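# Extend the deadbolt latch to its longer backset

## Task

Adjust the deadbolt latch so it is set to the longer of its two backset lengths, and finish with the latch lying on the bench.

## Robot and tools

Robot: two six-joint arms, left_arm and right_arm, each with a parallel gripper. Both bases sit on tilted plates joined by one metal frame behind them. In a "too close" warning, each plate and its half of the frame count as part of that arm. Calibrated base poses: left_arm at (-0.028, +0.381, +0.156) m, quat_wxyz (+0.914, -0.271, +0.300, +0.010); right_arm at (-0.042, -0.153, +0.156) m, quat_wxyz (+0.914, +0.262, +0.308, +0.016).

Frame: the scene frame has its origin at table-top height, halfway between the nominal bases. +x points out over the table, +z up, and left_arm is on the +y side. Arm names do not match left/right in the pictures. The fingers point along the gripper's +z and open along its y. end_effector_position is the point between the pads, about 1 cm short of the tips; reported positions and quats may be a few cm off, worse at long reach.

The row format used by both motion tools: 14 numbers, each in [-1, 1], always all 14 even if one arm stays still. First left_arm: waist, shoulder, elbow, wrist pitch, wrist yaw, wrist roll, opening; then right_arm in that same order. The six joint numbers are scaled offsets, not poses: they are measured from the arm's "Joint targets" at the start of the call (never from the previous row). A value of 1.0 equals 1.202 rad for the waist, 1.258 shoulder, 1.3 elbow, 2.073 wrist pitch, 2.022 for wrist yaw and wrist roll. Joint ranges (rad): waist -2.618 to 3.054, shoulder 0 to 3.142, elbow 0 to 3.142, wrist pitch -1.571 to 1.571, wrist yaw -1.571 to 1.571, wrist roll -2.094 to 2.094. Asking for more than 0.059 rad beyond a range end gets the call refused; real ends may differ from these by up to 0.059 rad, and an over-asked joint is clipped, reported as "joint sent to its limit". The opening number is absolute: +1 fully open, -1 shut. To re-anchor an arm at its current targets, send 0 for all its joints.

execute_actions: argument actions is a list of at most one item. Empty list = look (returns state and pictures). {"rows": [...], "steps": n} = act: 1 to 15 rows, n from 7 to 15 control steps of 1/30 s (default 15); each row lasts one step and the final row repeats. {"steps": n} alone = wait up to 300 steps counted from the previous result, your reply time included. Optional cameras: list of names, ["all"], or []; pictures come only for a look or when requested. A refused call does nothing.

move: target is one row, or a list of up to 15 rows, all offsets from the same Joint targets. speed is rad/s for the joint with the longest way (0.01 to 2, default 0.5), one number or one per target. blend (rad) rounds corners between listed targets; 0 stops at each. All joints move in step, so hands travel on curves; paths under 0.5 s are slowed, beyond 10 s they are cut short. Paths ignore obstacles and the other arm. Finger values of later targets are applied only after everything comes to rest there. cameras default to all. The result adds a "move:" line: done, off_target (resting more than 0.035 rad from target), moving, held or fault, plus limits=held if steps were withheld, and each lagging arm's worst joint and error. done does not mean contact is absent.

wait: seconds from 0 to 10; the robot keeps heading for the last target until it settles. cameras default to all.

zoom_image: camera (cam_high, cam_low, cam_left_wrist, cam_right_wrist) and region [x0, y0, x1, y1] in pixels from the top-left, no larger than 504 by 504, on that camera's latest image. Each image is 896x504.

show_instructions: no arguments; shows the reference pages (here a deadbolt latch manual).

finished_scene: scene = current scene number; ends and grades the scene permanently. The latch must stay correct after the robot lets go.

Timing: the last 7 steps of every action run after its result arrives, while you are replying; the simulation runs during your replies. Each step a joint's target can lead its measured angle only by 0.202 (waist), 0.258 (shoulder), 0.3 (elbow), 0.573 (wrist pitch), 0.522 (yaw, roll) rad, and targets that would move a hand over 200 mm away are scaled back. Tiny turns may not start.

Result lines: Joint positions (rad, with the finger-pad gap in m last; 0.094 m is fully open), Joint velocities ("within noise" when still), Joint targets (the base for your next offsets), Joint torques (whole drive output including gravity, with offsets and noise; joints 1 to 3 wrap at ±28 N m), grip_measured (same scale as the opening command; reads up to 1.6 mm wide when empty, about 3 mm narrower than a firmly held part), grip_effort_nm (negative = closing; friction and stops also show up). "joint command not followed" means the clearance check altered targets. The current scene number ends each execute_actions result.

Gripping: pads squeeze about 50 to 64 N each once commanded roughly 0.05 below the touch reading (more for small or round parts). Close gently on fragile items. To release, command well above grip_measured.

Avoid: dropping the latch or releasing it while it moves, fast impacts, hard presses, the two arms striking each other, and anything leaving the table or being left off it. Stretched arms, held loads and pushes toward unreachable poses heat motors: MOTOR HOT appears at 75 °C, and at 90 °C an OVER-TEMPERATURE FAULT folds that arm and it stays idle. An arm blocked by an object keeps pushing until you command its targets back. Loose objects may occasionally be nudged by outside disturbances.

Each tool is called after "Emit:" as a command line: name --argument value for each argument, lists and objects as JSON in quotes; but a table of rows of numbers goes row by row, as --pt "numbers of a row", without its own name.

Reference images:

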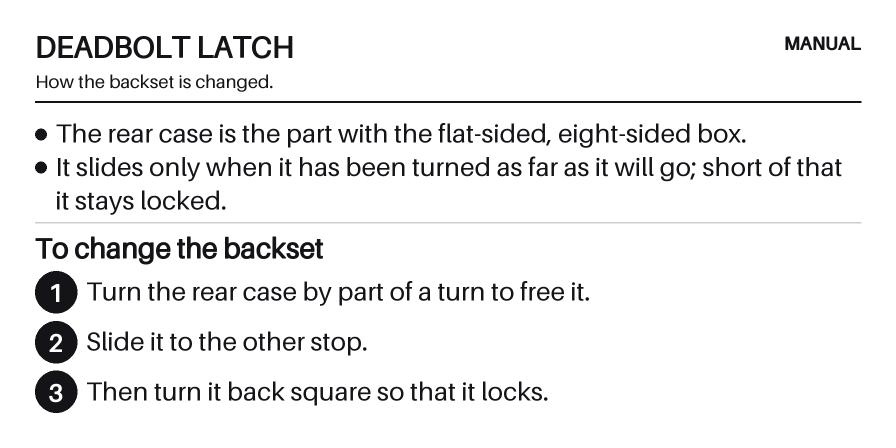

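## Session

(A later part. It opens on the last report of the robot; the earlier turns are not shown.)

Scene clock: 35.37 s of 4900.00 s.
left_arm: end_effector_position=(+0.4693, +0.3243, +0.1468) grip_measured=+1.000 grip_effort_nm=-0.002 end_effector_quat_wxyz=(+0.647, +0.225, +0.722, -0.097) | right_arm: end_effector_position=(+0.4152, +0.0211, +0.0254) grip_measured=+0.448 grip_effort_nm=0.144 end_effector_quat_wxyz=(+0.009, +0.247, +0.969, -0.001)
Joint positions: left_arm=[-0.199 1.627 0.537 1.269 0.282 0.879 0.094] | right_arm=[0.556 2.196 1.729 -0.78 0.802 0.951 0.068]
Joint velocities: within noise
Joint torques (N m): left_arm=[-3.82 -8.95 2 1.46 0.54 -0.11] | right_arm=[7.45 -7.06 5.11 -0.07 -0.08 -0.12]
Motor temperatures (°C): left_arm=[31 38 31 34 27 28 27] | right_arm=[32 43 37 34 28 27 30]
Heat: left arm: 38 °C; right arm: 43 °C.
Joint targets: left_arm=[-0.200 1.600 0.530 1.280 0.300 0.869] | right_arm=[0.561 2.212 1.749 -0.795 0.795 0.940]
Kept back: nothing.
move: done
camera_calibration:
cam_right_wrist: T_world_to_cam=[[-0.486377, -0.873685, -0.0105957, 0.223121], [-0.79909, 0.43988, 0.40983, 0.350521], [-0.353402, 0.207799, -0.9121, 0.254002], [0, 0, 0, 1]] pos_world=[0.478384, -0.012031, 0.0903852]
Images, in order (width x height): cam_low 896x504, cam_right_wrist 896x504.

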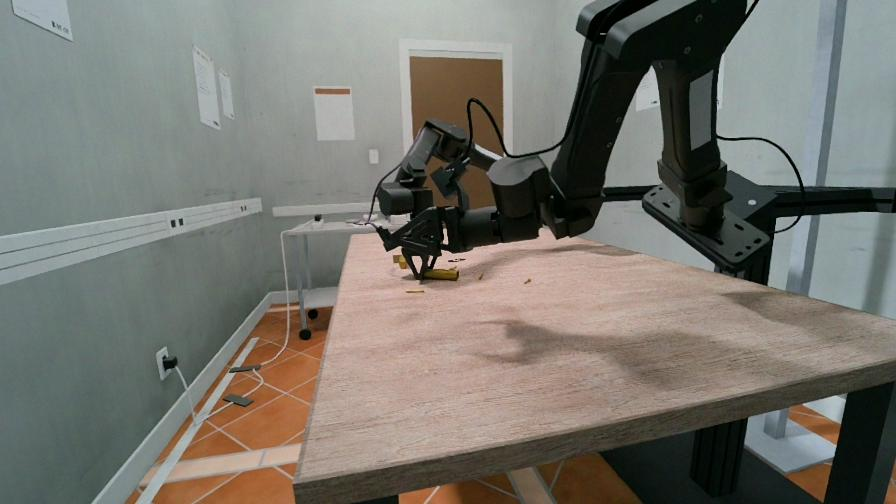

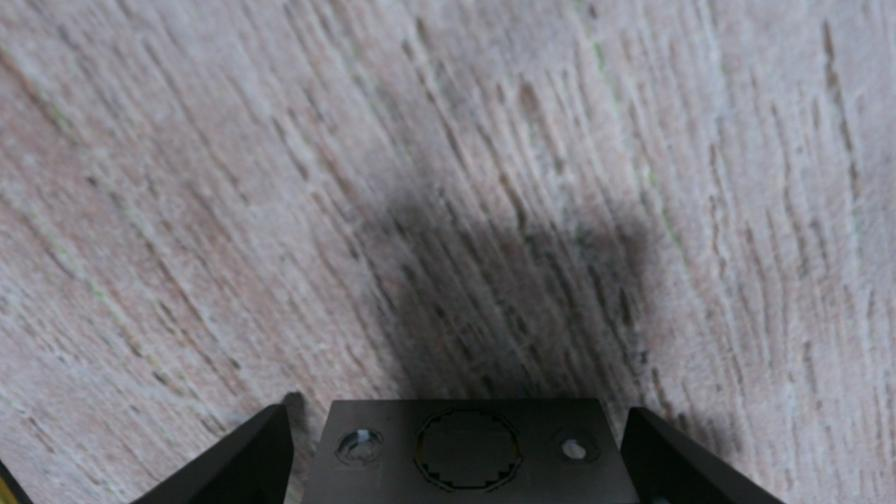

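Emit:
move --pt "0 0 0 0 0 0 1 0 0 0 0 0 0 0.24" --pt "0 0 0 0 0 0 1 0 0 0 0 0 0 0.05" --speed 0.2 --cameras '["cam_right_wrist"]'

Scene clock: 37.13 s of 4900.00 s.
left_arm: end_effector_position=(+0.4693, +0.3243, +0.1469) grip_measured=+1.000 grip_effort_nm=0.012 end_effector_quat_wxyz=(+0.647, +0.226, +0.722, -0.097) | right_arm: end_effector_position=(+0.4151, +0.0211, +0.0254) grip_measured=+0.181 grip_effort_nm=-0.984 end_effector_quat_wxyz=(+0.009, +0.246, +0.969, -0.001)
Joint positions: left_arm=[-0.199 1.627 0.537 1.269 0.282 0.879 0.094] | right_arm=[0.556 2.196 1.729 -0.781 0.801 0.95 0.055]
Joint velocities: within noise
Joint torques (N m): left_arm=[-3.75 -9.02 1.96 1.48 0.54 -0.11] | right_arm=[7.42 -7.08 5.09 -0.06 -0.08 -0.12]
Motor temperatures (°C): left_arm=[31 38 31 34 27 28 27] | right_arm=[32 43 37 34 28 27 30]
Heat: left arm: 38 °C; right arm: 43 °C.
Joint targets: left_arm=[-0.200 1.600 0.530 1.280 0.300 0.870] | right_arm=[0.561 2.212 1.749 -0.795 0.795 0.940]
Kept back: nothing.
move: done
camera_calibration:
cam_right_wrist: T_world_to_cam=[[-0.485574, -0.874134, -0.010363, 0.222709], [-0.799231, 0.4391, 0.410392, 0.350454], [-0.354187, 0.207558, -0.91185, 0.254268], [0, 0, 0, 1]] pos_world=[0.478294, -0.0119823, 0.0903383]
Images, in order (width x height): cam_right_wrist 896x504.

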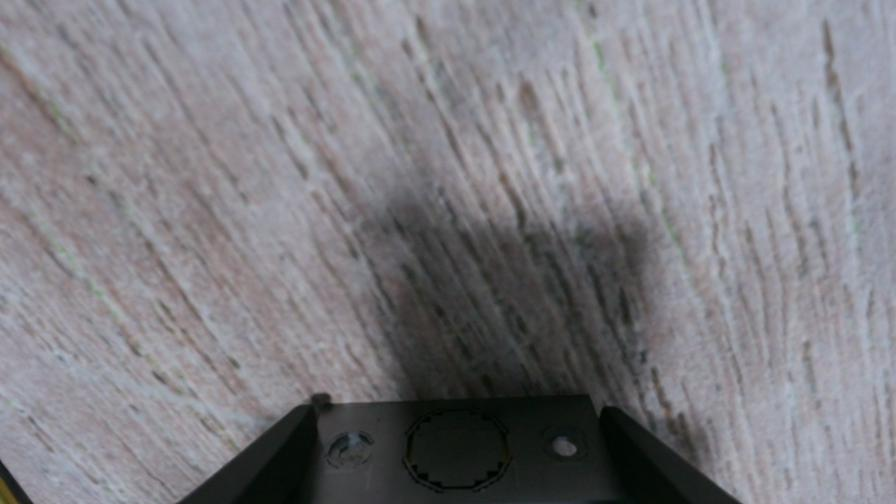

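Emit:
move --pt "0 0 0 0 0 0 1 0.047 -0.012 0.042 -0.065 0.006 0.04 0.05" --pt "0 0 0 0 0 0 1 0.143 -0.2 0.105 -0.278 0.015 0.4055 0.05" --speed '[0.15,0.5]' --blend '[0.02,0]'

Scene clock: 41.73 s of 4900.00 s.
left_arm: end_effector_position=(+0.4693, +0.3243, +0.1469) grip_measured=+1.000 grip_effort_nm=0.007 end_effector_quat_wxyz=(+0.647, +0.226, +0.722, -0.097) | right_arm: end_effector_position=(+0.4033, -0.0372, +0.1534) grip_measured=+0.181 grip_effort_nm=-0.984 end_effector_quat_wxyz=(-0.012, +0.494, +0.869, -0.018)
Joint positions: left_arm=[-0.199 1.627 0.537 1.269 0.282 0.879 0.094] | right_arm=[0.703 1.985 1.864 -1.353 0.812 1.747 0.055]
Joint velocities: within noise
Joint torques (N m): left_arm=[-3.84 -8.95 1.94 1.49 0.53 -0.09] | right_arm=[8.58 -8.87 5.52 -0.19 0.13 0.11]
Motor temperatures (°C): left_arm=[31 38 31 35 27 28 27] | right_arm=[33 43 37 33 28 27 30]
Heat: left arm: 38 °C; right arm: 43 °C.
Joint targets: left_arm=[-0.200 1.600 0.530 1.280 0.300 0.870] | right_arm=[0.732 1.960 1.885 -1.371 0.825 1.760]
Kept back: nothing.
move: done
camera_calibration:
cam_left_wrist: T_world_to_cam=[[-0.449128, -0.875864, -0.176482, 0.52231], [-0.437734, 0.387899, -0.811124, 0.235821], [0.778892, -0.287046, -0.557612, -0.104798], [0, 0, 0, 1]] pos_world=[0.419437, 0.335916, 0.225021]
cam_right_wrist: T_world_to_cam=[[-0.863096, -0.50389, 0.0340535, 0.326569], [-0.442721, 0.78732, 0.429098, 0.180493], [-0.243029, 0.355277, -0.902616, 0.338208], [0, 0, 0, 1]] pos_world=[0.443963, -0.0977078, 0.216702]

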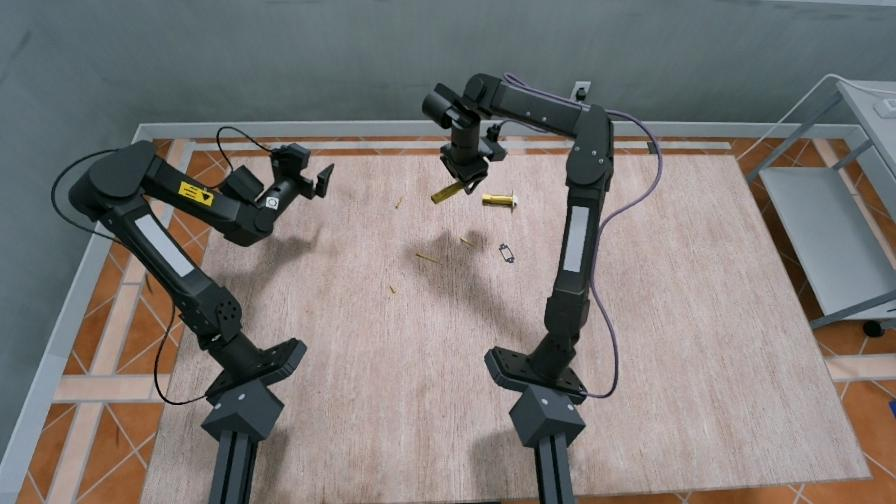

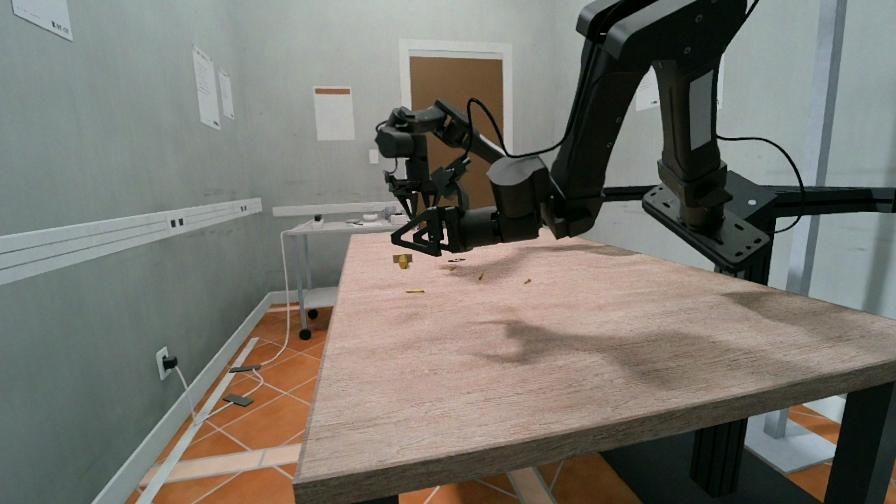

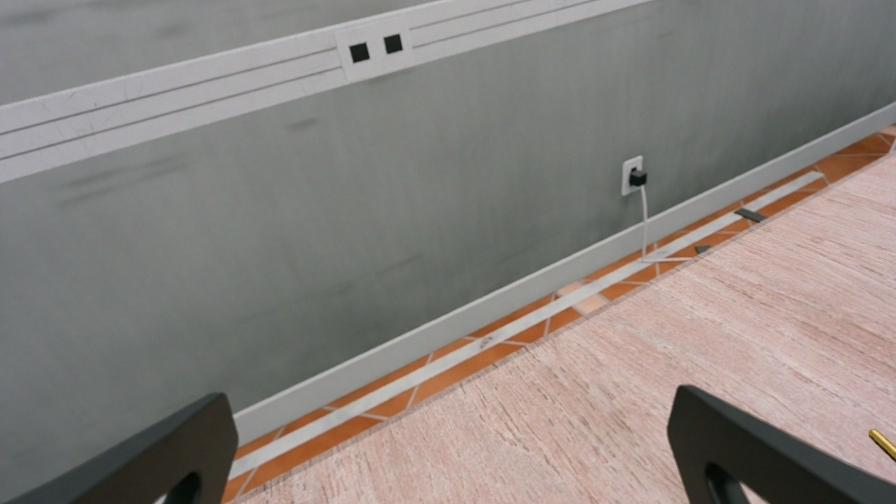

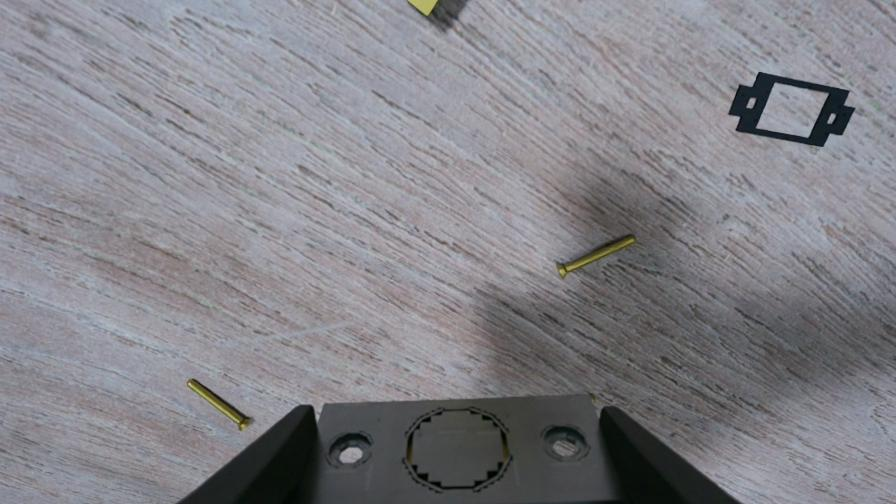

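Emit:
move --target '[-0.339,0.54,0.127,0.067,0.038,0.006,1, 0,0,0,0,0,0,0.05]' --speed 0.5

Scene clock: 45.60 s of 4900.00 s.
left_arm: end_effector_position=(+0.3477, +0.0753, +0.1303) grip_measured=+1.000 grip_effort_nm=0.007 end_effector_quat_wxyz=(+0.604, +0.346, +0.632, -0.341) | right_arm: end_effector_position=(+0.4032, -0.0373, +0.1534) grip_measured=+0.181 grip_effort_nm=-0.984 end_effector_quat_wxyz=(-0.012, +0.494, +0.869, -0.018)
Joint positions: left_arm=[-0.585 2.268 0.684 1.407 0.357 0.879 0.094] | right_arm=[0.703 1.985 1.864 -1.354 0.812 1.748 0.055]
Joint velocities: within noise
Joint torques (N m): left_arm=[-8.25 -5.56 2.41 1.35 0.66 0.03] | right_arm=[8.57 -8.87 5.48 -0.19 0.13 0.11]
Motor temperatures (°C): left_arm=[31 38 31 35 27 28 27] | right_arm=[33 43 38 33 28 27 31]
Heat: left arm: 38 °C; right arm: 43 °C.
Joint targets: left_arm=[-0.608 2.279 0.695 1.419 0.377 0.882] | right_arm=[0.732 1.960 1.885 -1.371 0.825 1.760]
Kept back: nothing.
move: done
camera_calibration:
cam_left_wrist: T_world_to_cam=[[-0.847728, -0.53029, -0.0122694, 0.337951], [-0.242318, 0.407741, -0.880358, 0.205337], [0.471847, -0.74333, -0.474152, 0.039493], [0, 0, 0, 1]] pos_world=[0.317612, 0.124844, 0.203642]
cam_right_wrist: T_world_to_cam=[[-0.863378, -0.503373, 0.034571, 0.326478], [-0.442095, 0.787736, 0.42898, 0.180298], [-0.24317, 0.355088, -0.902652, 0.338276], [0, 0, 0, 1]] pos_world=[0.443841, -0.0978049, 0.216714]

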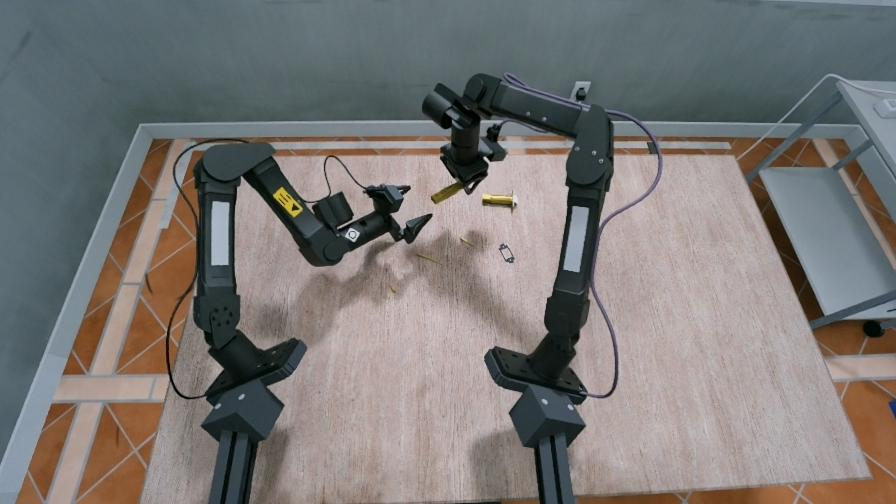

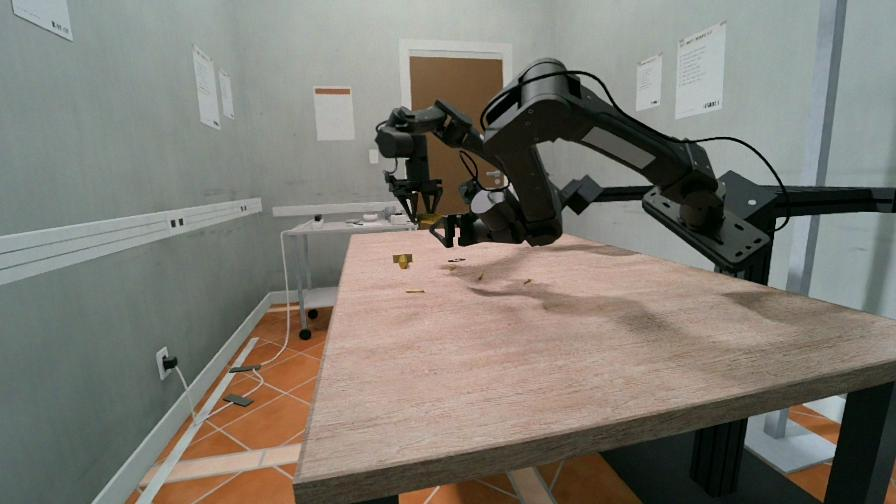

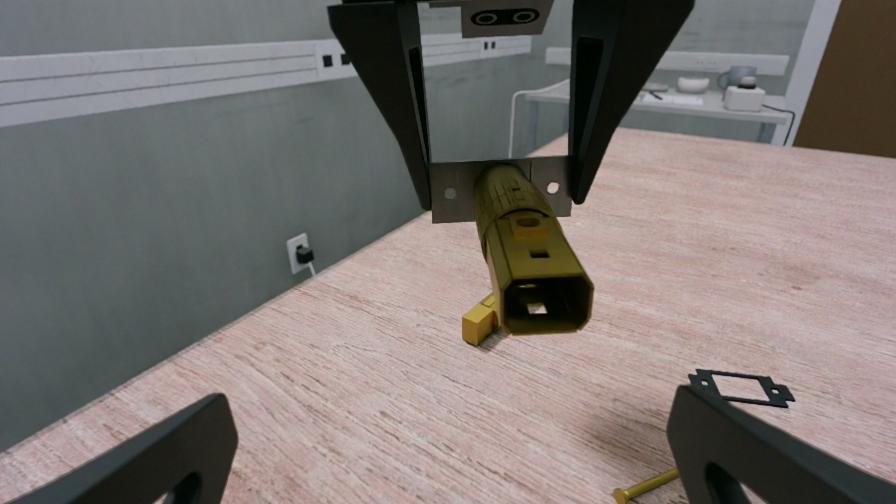

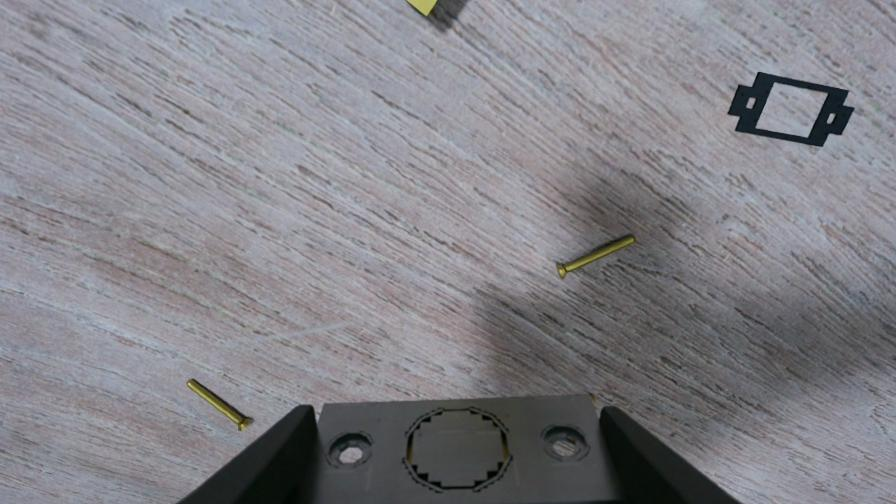

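Emit:
zoom_image --camera "cam_left_wrist" --region '[400, 140, 640, 350]'

Scaled by 2.100 from the camera's 896x504 image, which has a finer 1280x720 frame.

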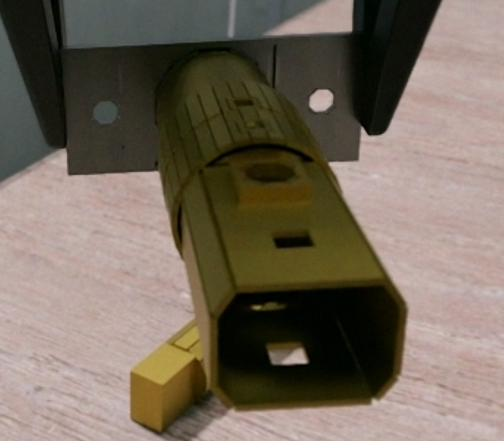

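Emit:
move --target '[0.040,-0.0755,0.086,-0.114,0.05,0.016,1, -0.035,0.103,0.221,-0.028,0,0,0.05]' --speed 0.25

Scene clock: 50.80 s of 4900.00 s.
left_arm: end_effector_position=(+0.3711, +0.0670, +0.1367) grip_measured=+1.000 grip_effort_nm=0.002 end_effector_quat_wxyz=(+0.601, +0.365, +0.608, -0.369) | right_arm: end_effector_position=(+0.4540, -0.0368, +0.1708) grip_measured=+0.181 grip_effort_nm=-0.984 end_effector_quat_wxyz=(+0.004, +0.541, +0.841, +0.017)
Joint positions: left_arm=[-0.558 2.213 0.799 1.191 0.457 0.906 0.094] | right_arm=[0.683 2.077 2.147 -1.412 0.812 1.749 0.055]
Joint velocities: within noise
Joint torques (N m): left_arm=[-6.75 -9.4 2.62 1.03 0.71 0.09] | right_arm=[7.19 -6.48 5.94 -0.05 0.12 0.11]
Motor temperatures (°C): left_arm=[31 38 31 34 27 28 27] | right_arm=[33 43 38 33 28 27 31]
Heat: left arm: 38 °C; right arm: 43 °C.
Joint targets: left_arm=[-0.559 2.185 0.807 1.183 0.478 0.914] | right_arm=[0.690 2.090 2.172 -1.429 0.825 1.760]
Kept back: nothing.
move: done
camera_calibration:
cam_left_wrist: T_world_to_cam=[[-0.886083, -0.463303, -0.0144011, 0.363443], [-0.194996, 0.400763, -0.89519, 0.204931], [0.420515, -0.790404, -0.445452, 0.0435098], [0, 0, 0, 1]] pos_world=[0.343705, 0.120646, 0.208067]
cam_right_wrist: T_world_to_cam=[[-0.913422, -0.404904, -0.0413919, 0.409232], [-0.380843, 0.81438, 0.437885, 0.16654], [-0.143593, 0.415737, -0.898078, 0.322376], [0, 0, 0, 1]] pos_world=[0.483518, -0.10395, 0.233532]

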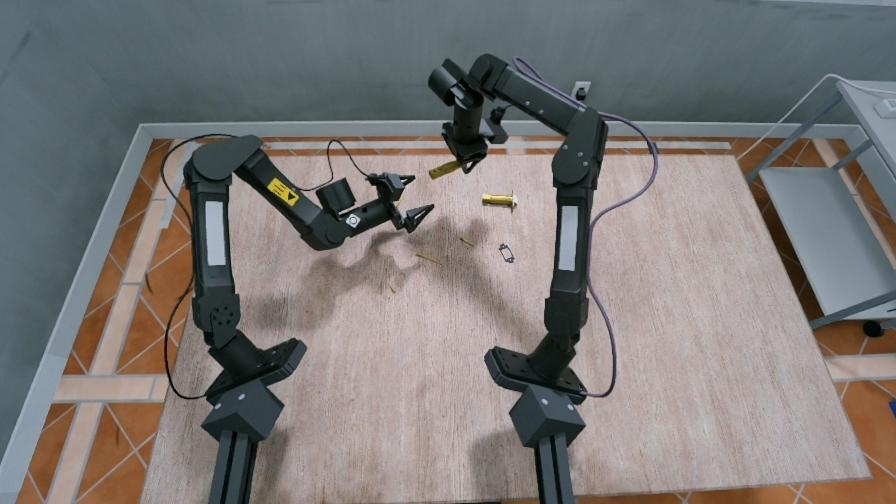

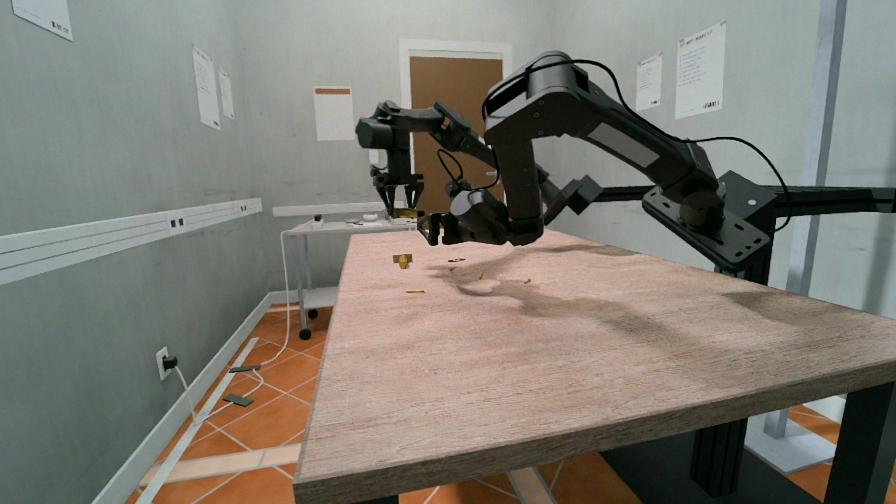

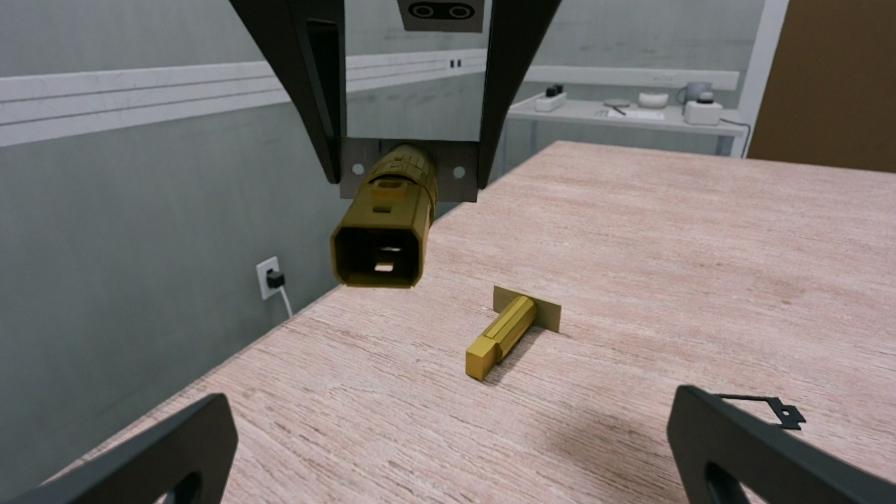

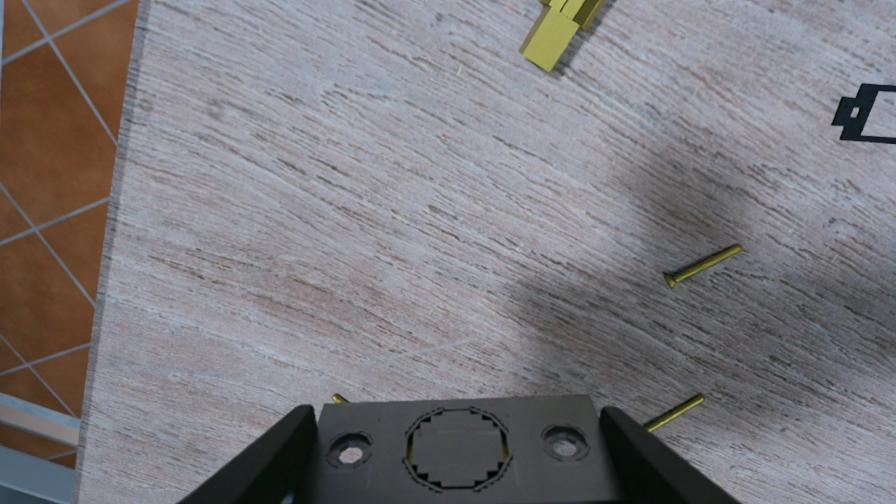

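Emit:
move --target '[-0.007,-0.080,0.010,-0.058,-0.007,0.018,1, 0,0,0,0,0,0,0.05]' --speed 0.25 --cameras '["cam_left_wrist"]'

Scene clock: 53.70 s of 4900.00 s.
left_arm: end_effector_position=(+0.3889, +0.0788, +0.1539) grip_measured=+1.000 grip_effort_nm=0.002 end_effector_quat_wxyz=(+0.606, +0.377, +0.602, -0.358) | right_arm: end_effector_position=(+0.4538, -0.0369, +0.1708) grip_measured=+0.181 grip_effort_nm=-0.989 end_effector_quat_wxyz=(+0.004, +0.541, +0.841, +0.017)
Joint positions: left_arm=[-0.558 2.11 0.811 1.07 0.455 0.943 0.094] | right_arm=[0.683 2.077 2.147 -1.413 0.812 1.749 0.055]
Joint velocities: within noise
Joint torques (N m): left_arm=[-7.24 -9.17 3.08 1.05 0.55 0.08] | right_arm=[7.17 -6.52 5.94 -0.06 0.12 0.11]
Motor temperatures (°C): left_arm=[31 38 31 34 27 28 27] | right_arm=[33 43 38 33 28 27 31]
Heat: left arm: 38 °C; right arm: 43 °C.
Joint targets: left_arm=[-0.568 2.084 0.820 1.063 0.464 0.950] | right_arm=[0.690 2.090 2.172 -1.429 0.825 1.760]
Kept back: nothing.
move: done
camera_calibration:
cam_left_wrist: T_world_to_cam=[[-0.885784, -0.461469, -0.0493264, 0.39006], [-0.168445, 0.418712, -0.89236, 0.206902], [0.43245, -0.782129, -0.44862, 0.0483008], [0, 0, 0, 1]] pos_world=[0.359472, 0.131146, 0.22554]
Images, in order (width x height): cam_left_wrist 896x504.

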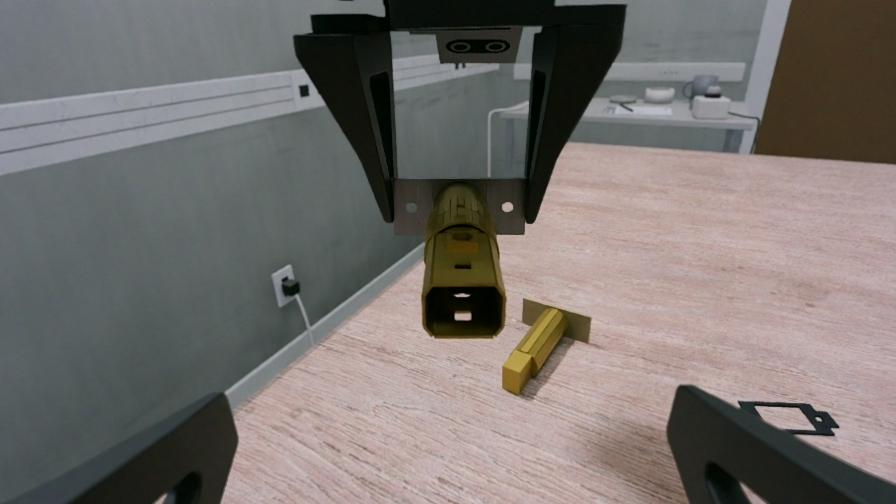

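Emit:
move --target '[-0.053,0.101,0.163,-0.034,-0.032,-0.004,1, 0,0,0,0,0,0,0.05]' --speed 0.15 --cameras '["cam_left_wrist","cam_low"]'

Scene clock: 56.27 s of 4900.00 s.
left_arm: end_effector_position=(+0.4327, +0.0514, +0.1637) grip_measured=+1.000 grip_effort_nm=0.007 end_effector_quat_wxyz=(+0.623, +0.369, +0.603, -0.335) | right_arm: end_effector_position=(+0.4538, -0.0369, +0.1708) grip_measured=+0.181 grip_effort_nm=-0.984 end_effector_quat_wxyz=(+0.004, +0.541, +0.841, +0.017)
Joint positions: left_arm=[-0.599 2.192 1.018 0.999 0.391 0.943 0.094] | right_arm=[0.683 2.077 2.147 -1.413 0.812 1.749 0.055]
Joint velocities: within noise
Joint torques (N m): left_arm=[-10.02 -6.22 4.15 1.16 0.49 0] | right_arm=[7.19 -6.5 5.91 -0.05 0.12 0.11]
Motor temperatures (°C): left_arm=[32 38 31 34 27 28 27] | right_arm=[33 43 38 33 28 27 31]
Heat: left arm: 38 °C; right arm: 43 °C.
Joint targets: left_arm=[-0.632 2.211 1.032 0.992 0.399 0.942] | right_arm=[0.690 2.090 2.172 -1.429 0.825 1.760]
Kept back: nothing.
move: done
camera_calibration:
cam_left_wrist: T_world_to_cam=[[-0.85956, -0.504885, -0.0790418, 0.412402], [-0.16171, 0.415445, -0.895128, 0.232225], [0.484775, -0.756635, -0.438745, -0.0132808], [0, 0, 0, 1]] pos_world=[0.398476, 0.10169, 0.234641]
Images, in order (width x height): cam_low 896x504, cam_left_wrist 896x504.

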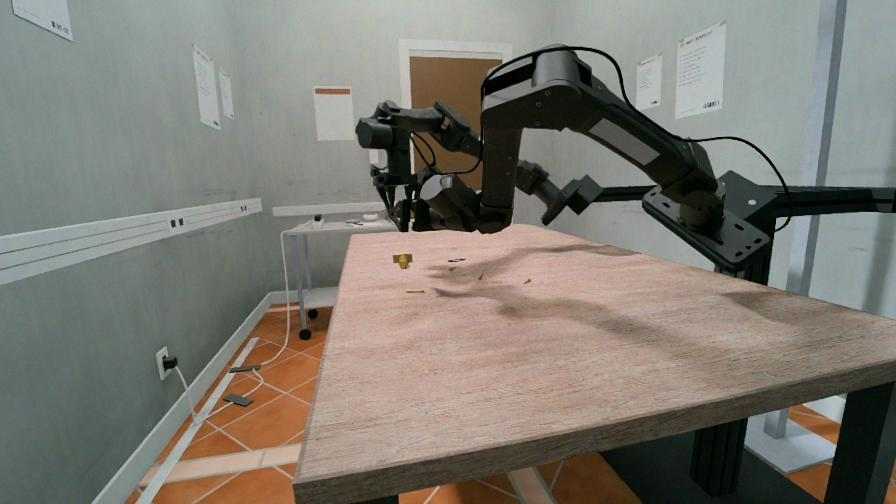

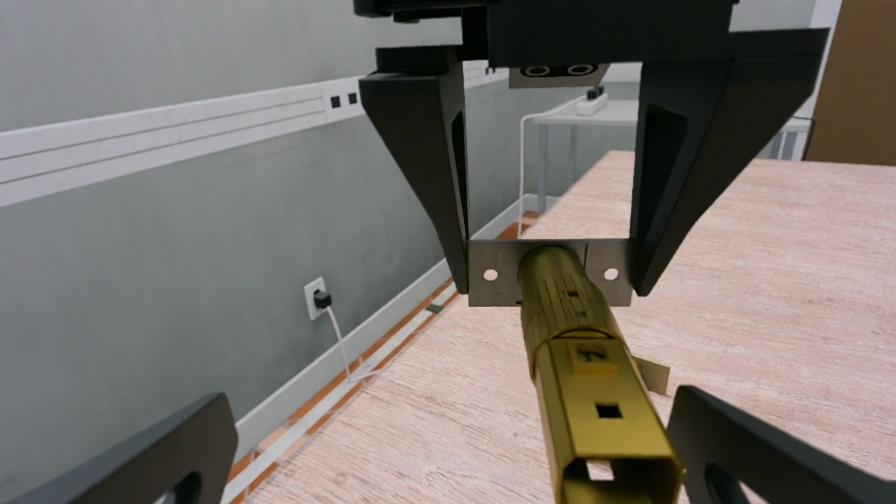

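Emit:
move --target '[-0.020,0.036,0,0,0,0,1, 0,0,0,0,0,0,0.05]' --speed 0.1 --cameras '["cam_left_wrist"]'

Scene clock: 57.77 s of 4900.00 s.
left_arm: end_effector_position=(+0.4112, +0.0323, +0.1560) grip_measured=+1.000 grip_effort_nm=0.002 end_effector_quat_wxyz=(+0.607, +0.383, +0.600, -0.354) | right_arm: end_effector_position=(+0.4538, -0.0369, +0.1708) grip_measured=+0.181 grip_effort_nm=-0.984 end_effector_quat_wxyz=(+0.004, +0.541, +0.841, +0.017)
Joint positions: left_arm=[-0.623 2.239 1.018 0.995 0.389 0.943 0.094] | right_arm=[0.683 2.077 2.147 -1.413 0.812 1.749 0.055]
Joint velocities: within noise
Joint torques (N m): left_arm=[-10.15 -6.41 4.03 1.11 0.54 -0.01] | right_arm=[7.21 -6.49 5.94 -0.06 0.12 0.11]
Motor temperatures (°C): left_arm=[32 38 31 34 27 28 27] | right_arm=[33 43 38 33 28 27 31]
Heat: left arm: 38 °C; right arm: 43 °C.
Joint targets: left_arm=[-0.655 2.256 1.032 0.992 0.399 0.942] | right_arm=[0.690 2.090 2.172 -1.429 0.825 1.760]
Kept back: nothing.
move: done
camera_calibration:
cam_left_wrist: T_world_to_cam=[[-0.886334, -0.458679, -0.0634525, 0.390792], [-0.157794, 0.428019, -0.889888, 0.226903], [0.435332, -0.778725, -0.451745, 0.00234586], [0, 0, 0, 1]] pos_world=[0.381155, 0.0839563, 0.227774]
Images, in order (width x height): cam_left_wrist 896x504.

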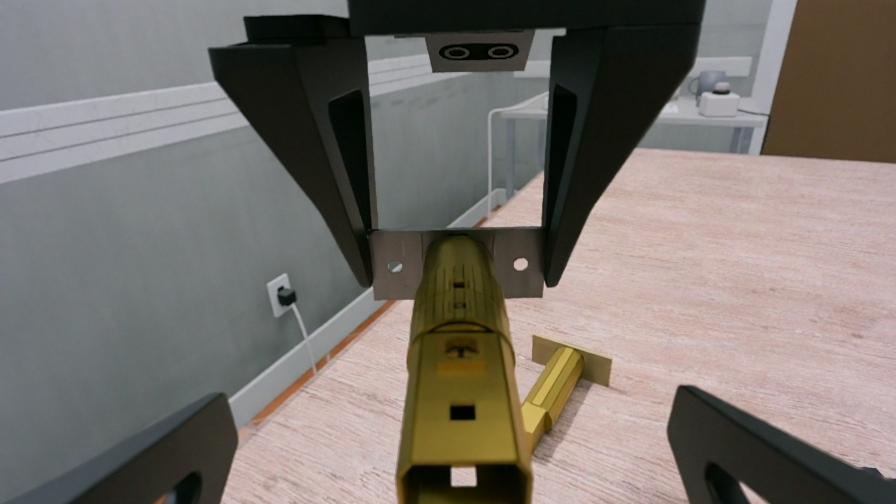

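Emit:
move --pt "0 0 0 0 0 0 -0.4 0 0 0 0 0 0 0.05" --pt "0 0 0 0 0 0 -0.52 0 0 0 0 0 0 0.05" --pt "0 0 0 0 0 0 -0.68 0 0 0 0 0 0 0.05" --speed 0.1 --cameras '["cam_left_wrist","cam_right_wrist"]'

Scene clock: 60.63 s of 4900.00 s.
left_arm: end_effector_position=(+0.4103, +0.0316, +0.1559) grip_measured=-0.528 grip_effort_nm=-1.023 end_effector_quat_wxyz=(+0.605, +0.384, +0.600, -0.355) | right_arm: end_effector_position=(+0.4539, -0.0370, +0.1708) grip_measured=+0.181 grip_effort_nm=-0.984 end_effector_quat_wxyz=(+0.004, +0.542, +0.840, +0.017)
Joint positions: left_arm=[-0.625 2.239 1.018 0.991 0.39 0.943 0.022] | right_arm=[0.683 2.077 2.147 -1.413 0.813 1.75 0.055]
Joint velocities: within noise
Joint torques (N m): left_arm=[-10.06 -6.28 4.07 1.15 0.53 0.02] | right_arm=[7.2 -6.48 5.94 -0.06 0.12 0.09]
Motor temperatures (°C): left_arm=[33 37 31 34 27 28 27] | right_arm=[33 42 38 33 28 27 31]
Heat: left arm: 37 °C; right arm: 42 °C.
Joint targets: left_arm=[-0.655 2.256 1.032 0.992 0.399 0.942] | right_arm=[0.690 2.090 2.172 -1.429 0.825 1.760]
Kept back: nothing.
move: done
camera_calibration:
cam_left_wrist: T_world_to_cam=[[-0.888152, -0.455321, -0.0621945, 0.390095], [-0.157616, 0.428945, -0.889474, 0.226847], [0.431674, -0.780185, -0.452735, 0.00391767], [0, 0, 0, 1]] pos_world=[0.380527, 0.0833702, 0.22781]
cam_right_wrist: T_world_to_cam=[[-0.913979, -0.403684, -0.0410027, 0.409345], [-0.379709, 0.815294, 0.43717, 0.166326], [-0.143049, 0.415134, -0.898444, 0.322239], [0, 0, 0, 1]] pos_world=[0.483384, -0.104131, 0.233585]
Images, in order (width x height): cam_left_wrist 896x504, cam_right_wrist 896x504.

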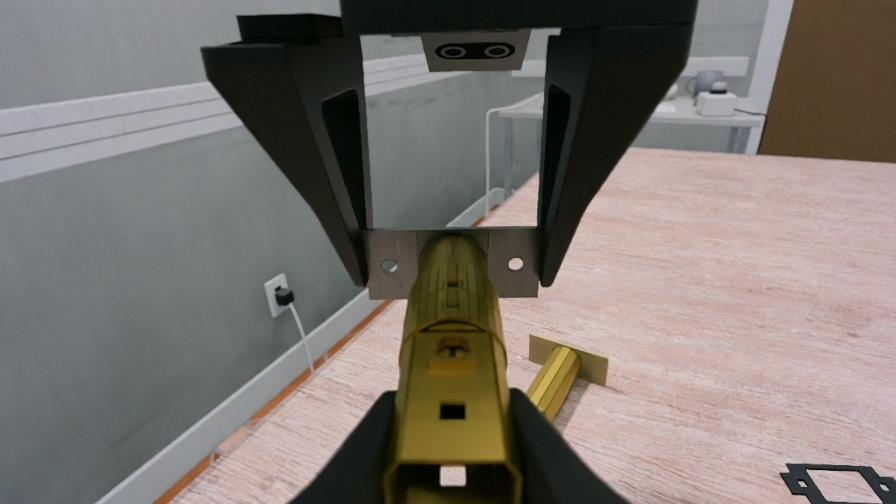

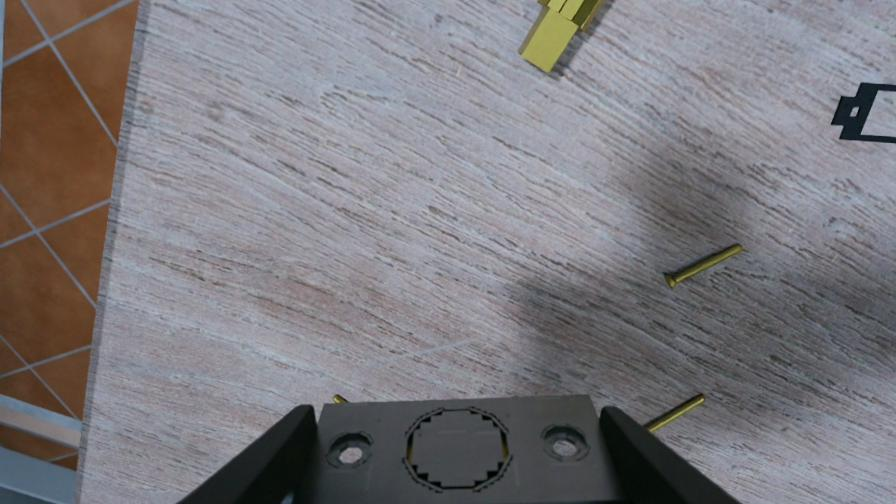

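Emit:
move --target '[0,0,0,0,0,0.148,-0.68, 0,0,0,0,0,0,0.05]' --speed 0.3 --cameras '["cam_left_wrist"]'

Scene clock: 62.63 s of 4900.00 s.
left_arm: end_effector_position=(+0.4104, +0.0317, +0.1559) grip_measured=-0.528 grip_effort_nm=-1.023 end_effector_quat_wxyz=(+0.651, +0.466, +0.538, -0.263) | right_arm: end_effector_position=(+0.4535, -0.0373, +0.1708) grip_measured=+0.181 grip_effort_nm=-0.989 end_effector_quat_wxyz=(+0.004, +0.541, +0.841, +0.016)
Joint positions: left_arm=[-0.625 2.239 1.018 0.992 0.389 1.234 0.022] | right_arm=[0.683 2.077 2.147 -1.416 0.813 1.75 0.055]
Joint velocities: within noise
Joint torques (N m): left_arm=[-10.03 -6.35 3.97 1.14 0.53 0.09] | right_arm=[7.19 -6.49 5.96 -0.03 0.12 0.09]
Motor temperatures (°C): left_arm=[33 37 31 34 27 28 27] | right_arm=[33 42 38 33 28 27 31]
Heat: left arm: 37 °C; right arm: 42 °C.
Joint targets: left_arm=[-0.655 2.256 1.032 0.992 0.399 1.241] | right_arm=[0.690 2.090 2.172 -1.429 0.825 1.760]
Kept back: nothing.
move: done
camera_calibration:
cam_left_wrist: T_world_to_cam=[[-0.836498, -0.424828, -0.34611, 0.412315], [0.0695927, 0.544145, -0.8361, 0.121627], [0.543533, -0.723483, -0.425611, -0.0480157], [0, 0, 0, 1]] pos_world=[0.362535, 0.0742419, 0.223963]
Images, in order (width x height): cam_left_wrist 896x504.

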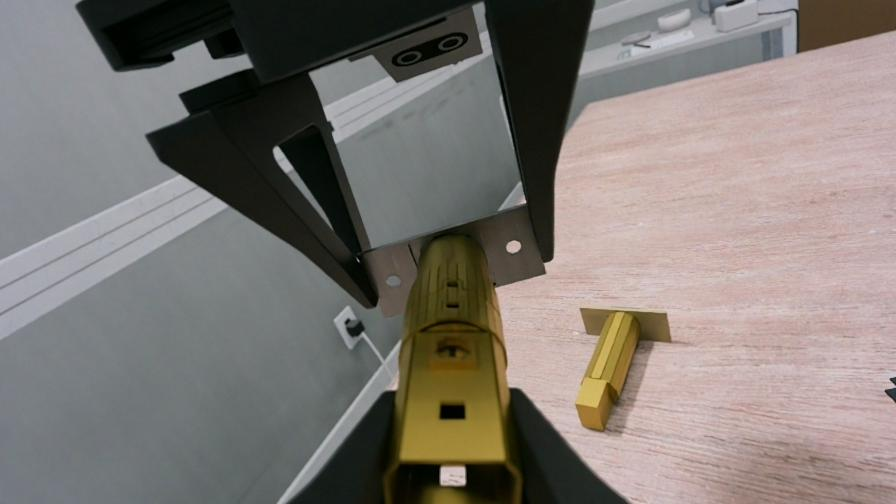

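Emit:
move --target '[0,0,0,0,0,0.148,-0.68, 0,0,0,0,0,0,0.05]' --speed 0.3 --cameras '["cam_left_wrist","cam_right_wrist"]'

Scene clock: 64.57 s of 4900.00 s.
left_arm: end_effector_position=(+0.4110, +0.0320, +0.1565) grip_measured=-0.528 grip_effort_nm=-1.023 end_effector_quat_wxyz=(+0.684, +0.541, +0.462, -0.161) | right_arm: end_effector_position=(+0.4532, -0.0375, +0.1707) grip_measured=+0.181 grip_effort_nm=-0.984 end_effector_quat_wxyz=(+0.003, +0.540, +0.841, +0.016)
Joint positions: left_arm=[-0.625 2.239 1.018 0.996 0.389 1.536 0.022] | right_arm=[0.683 2.077 2.147 -1.417 0.813 1.75 0.055]
Joint velocities: within noise
Joint torques (N m): left_arm=[-10.02 -6.39 3.95 1.14 0.54 0.01] | right_arm=[7.19 -6.49 5.93 -0.02 0.11 0.1]
Motor temperatures (°C): left_arm=[33 37 31 34 27 28 27] | right_arm=[33 42 38 33 28 27 31]
Heat: left arm: 37 °C; right arm: 42 °C.
Joint targets: left_arm=[-0.655 2.256 1.032 0.992 0.399 1.541] | right_arm=[0.690 2.090 2.172 -1.429 0.825 1.760]
Kept back: nothing.
move: done
camera_calibration:
cam_left_wrist: T_world_to_cam=[[-0.706292, -0.357953, -0.610755, 0.398926], [0.281166, 0.649938, -0.706064, 0.0111819], [0.649691, -0.670411, -0.358402, -0.103744], [0, 0, 0, 1]] pos_world=[0.346016, 0.0659783, 0.214359]
cam_right_wrist: T_world_to_cam=[[-0.912829, -0.406549, -0.0382087, 0.407444], [-0.381202, 0.814878, 0.436645, 0.167212], [-0.146382, 0.413147, -0.898822, 0.323813], [0, 0, 0, 1]] pos_world=[0.483069, -0.104394, 0.233606]
Images, in order (width x height): cam_left_wrist 896x504, cam_right_wrist 896x504.

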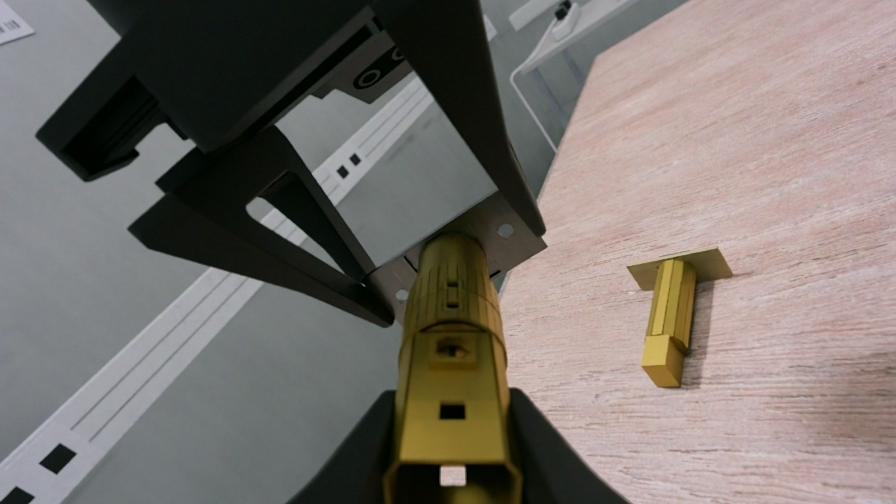

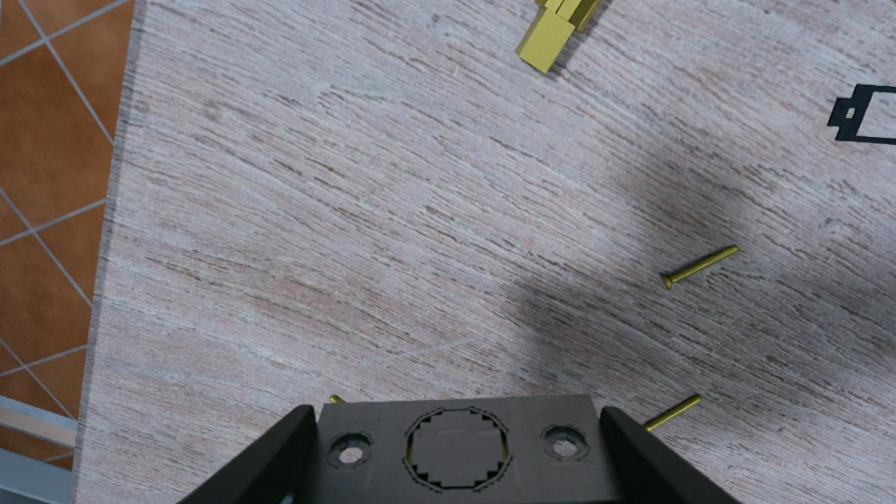

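Emit:
move --target '[0,0,0,0,0,0.125,-0.68, 0,0,0,0,0,0,0.05]' --speed 0.3 --cameras '["cam_left_wrist","cam_right_wrist"]'

Scene clock: 66.33 s of 4900.00 s.
left_arm: end_effector_position=(+0.4116, +0.0323, +0.1570) grip_measured=-0.528 grip_effort_nm=-1.023 end_effector_quat_wxyz=(+0.700, +0.595, +0.390, -0.072) | right_arm: end_effector_position=(+0.4532, -0.0375, +0.1707) grip_measured=+0.181 grip_effort_nm=-0.994 end_effector_quat_wxyz=(+0.003, +0.540, +0.841, +0.016)
Joint positions: left_arm=[-0.625 2.239 1.018 0.999 0.389 1.79 0.022] | right_arm=[0.683 2.077 2.147 -1.418 0.813 1.75 0.055]
Joint velocities: within noise
Joint torques (N m): left_arm=[-10.09 -6.42 4 1.08 0.53 0.01] | right_arm=[7.17 -6.48 5.93 -0.02 0.12 0.09]
Motor temperatures (°C): left_arm=[33 37 31 34 27 28 27] | right_arm=[33 42 38 33 28 27 31]
Heat: left arm: 37 °C; right arm: 42 °C.
Joint targets: left_arm=[-0.655 2.256 1.032 0.992 0.399 1.793] | right_arm=[0.690 2.090 2.172 -1.429 0.825 1.760]
Kept back: nothing.
move: done
camera_calibration:
cam_left_wrist: T_world_to_cam=[[-0.545849, -0.276422, -0.790974, 0.359359], [0.424901, 0.722307, -0.545648, -0.0754878], [0.722155, -0.633927, -0.276819, -0.147552], [0, 0, 0, 1]] pos_world=[0.334786, 0.0603228, 0.202209]
cam_right_wrist: T_world_to_cam=[[-0.912724, -0.40681, -0.0379546, 0.407271], [-0.381337, 0.81484, 0.436597, 0.167292], [-0.146685, 0.412966, -0.898856, 0.323955], [0, 0, 0, 1]] pos_world=[0.483041, -0.104417, 0.233608]
Images, in order (width x height): cam_left_wrist 896x504, cam_right_wrist 896x504.

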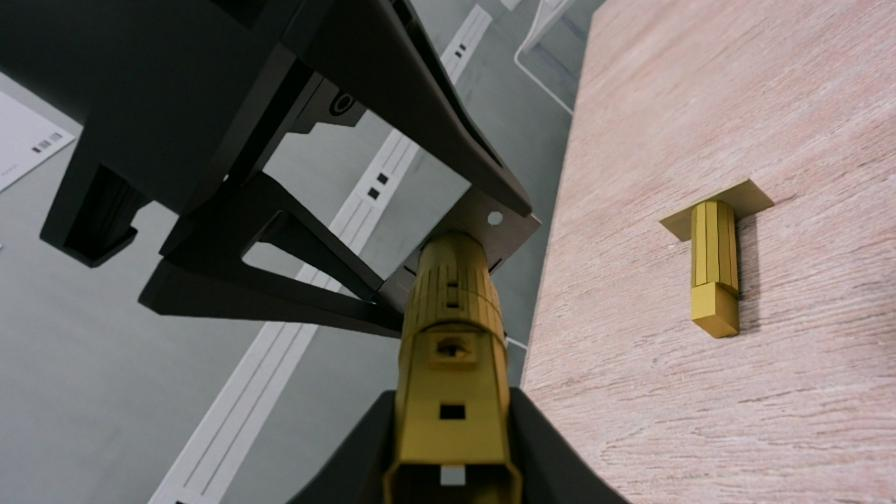

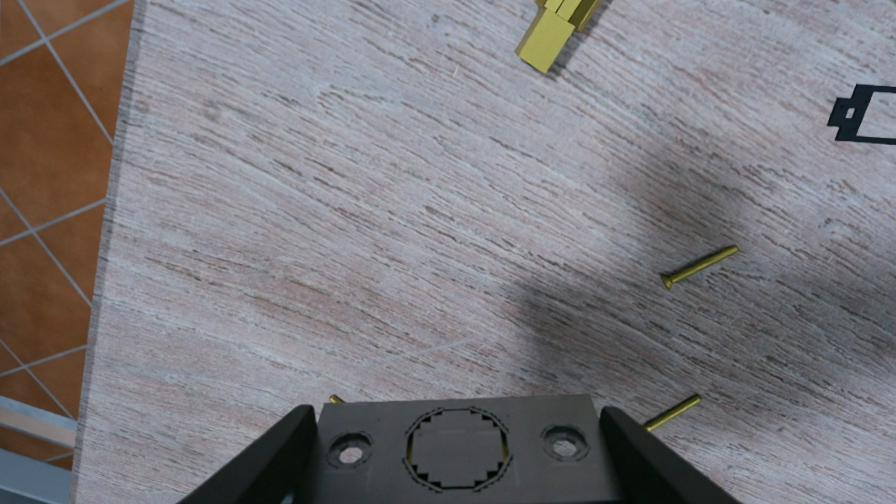

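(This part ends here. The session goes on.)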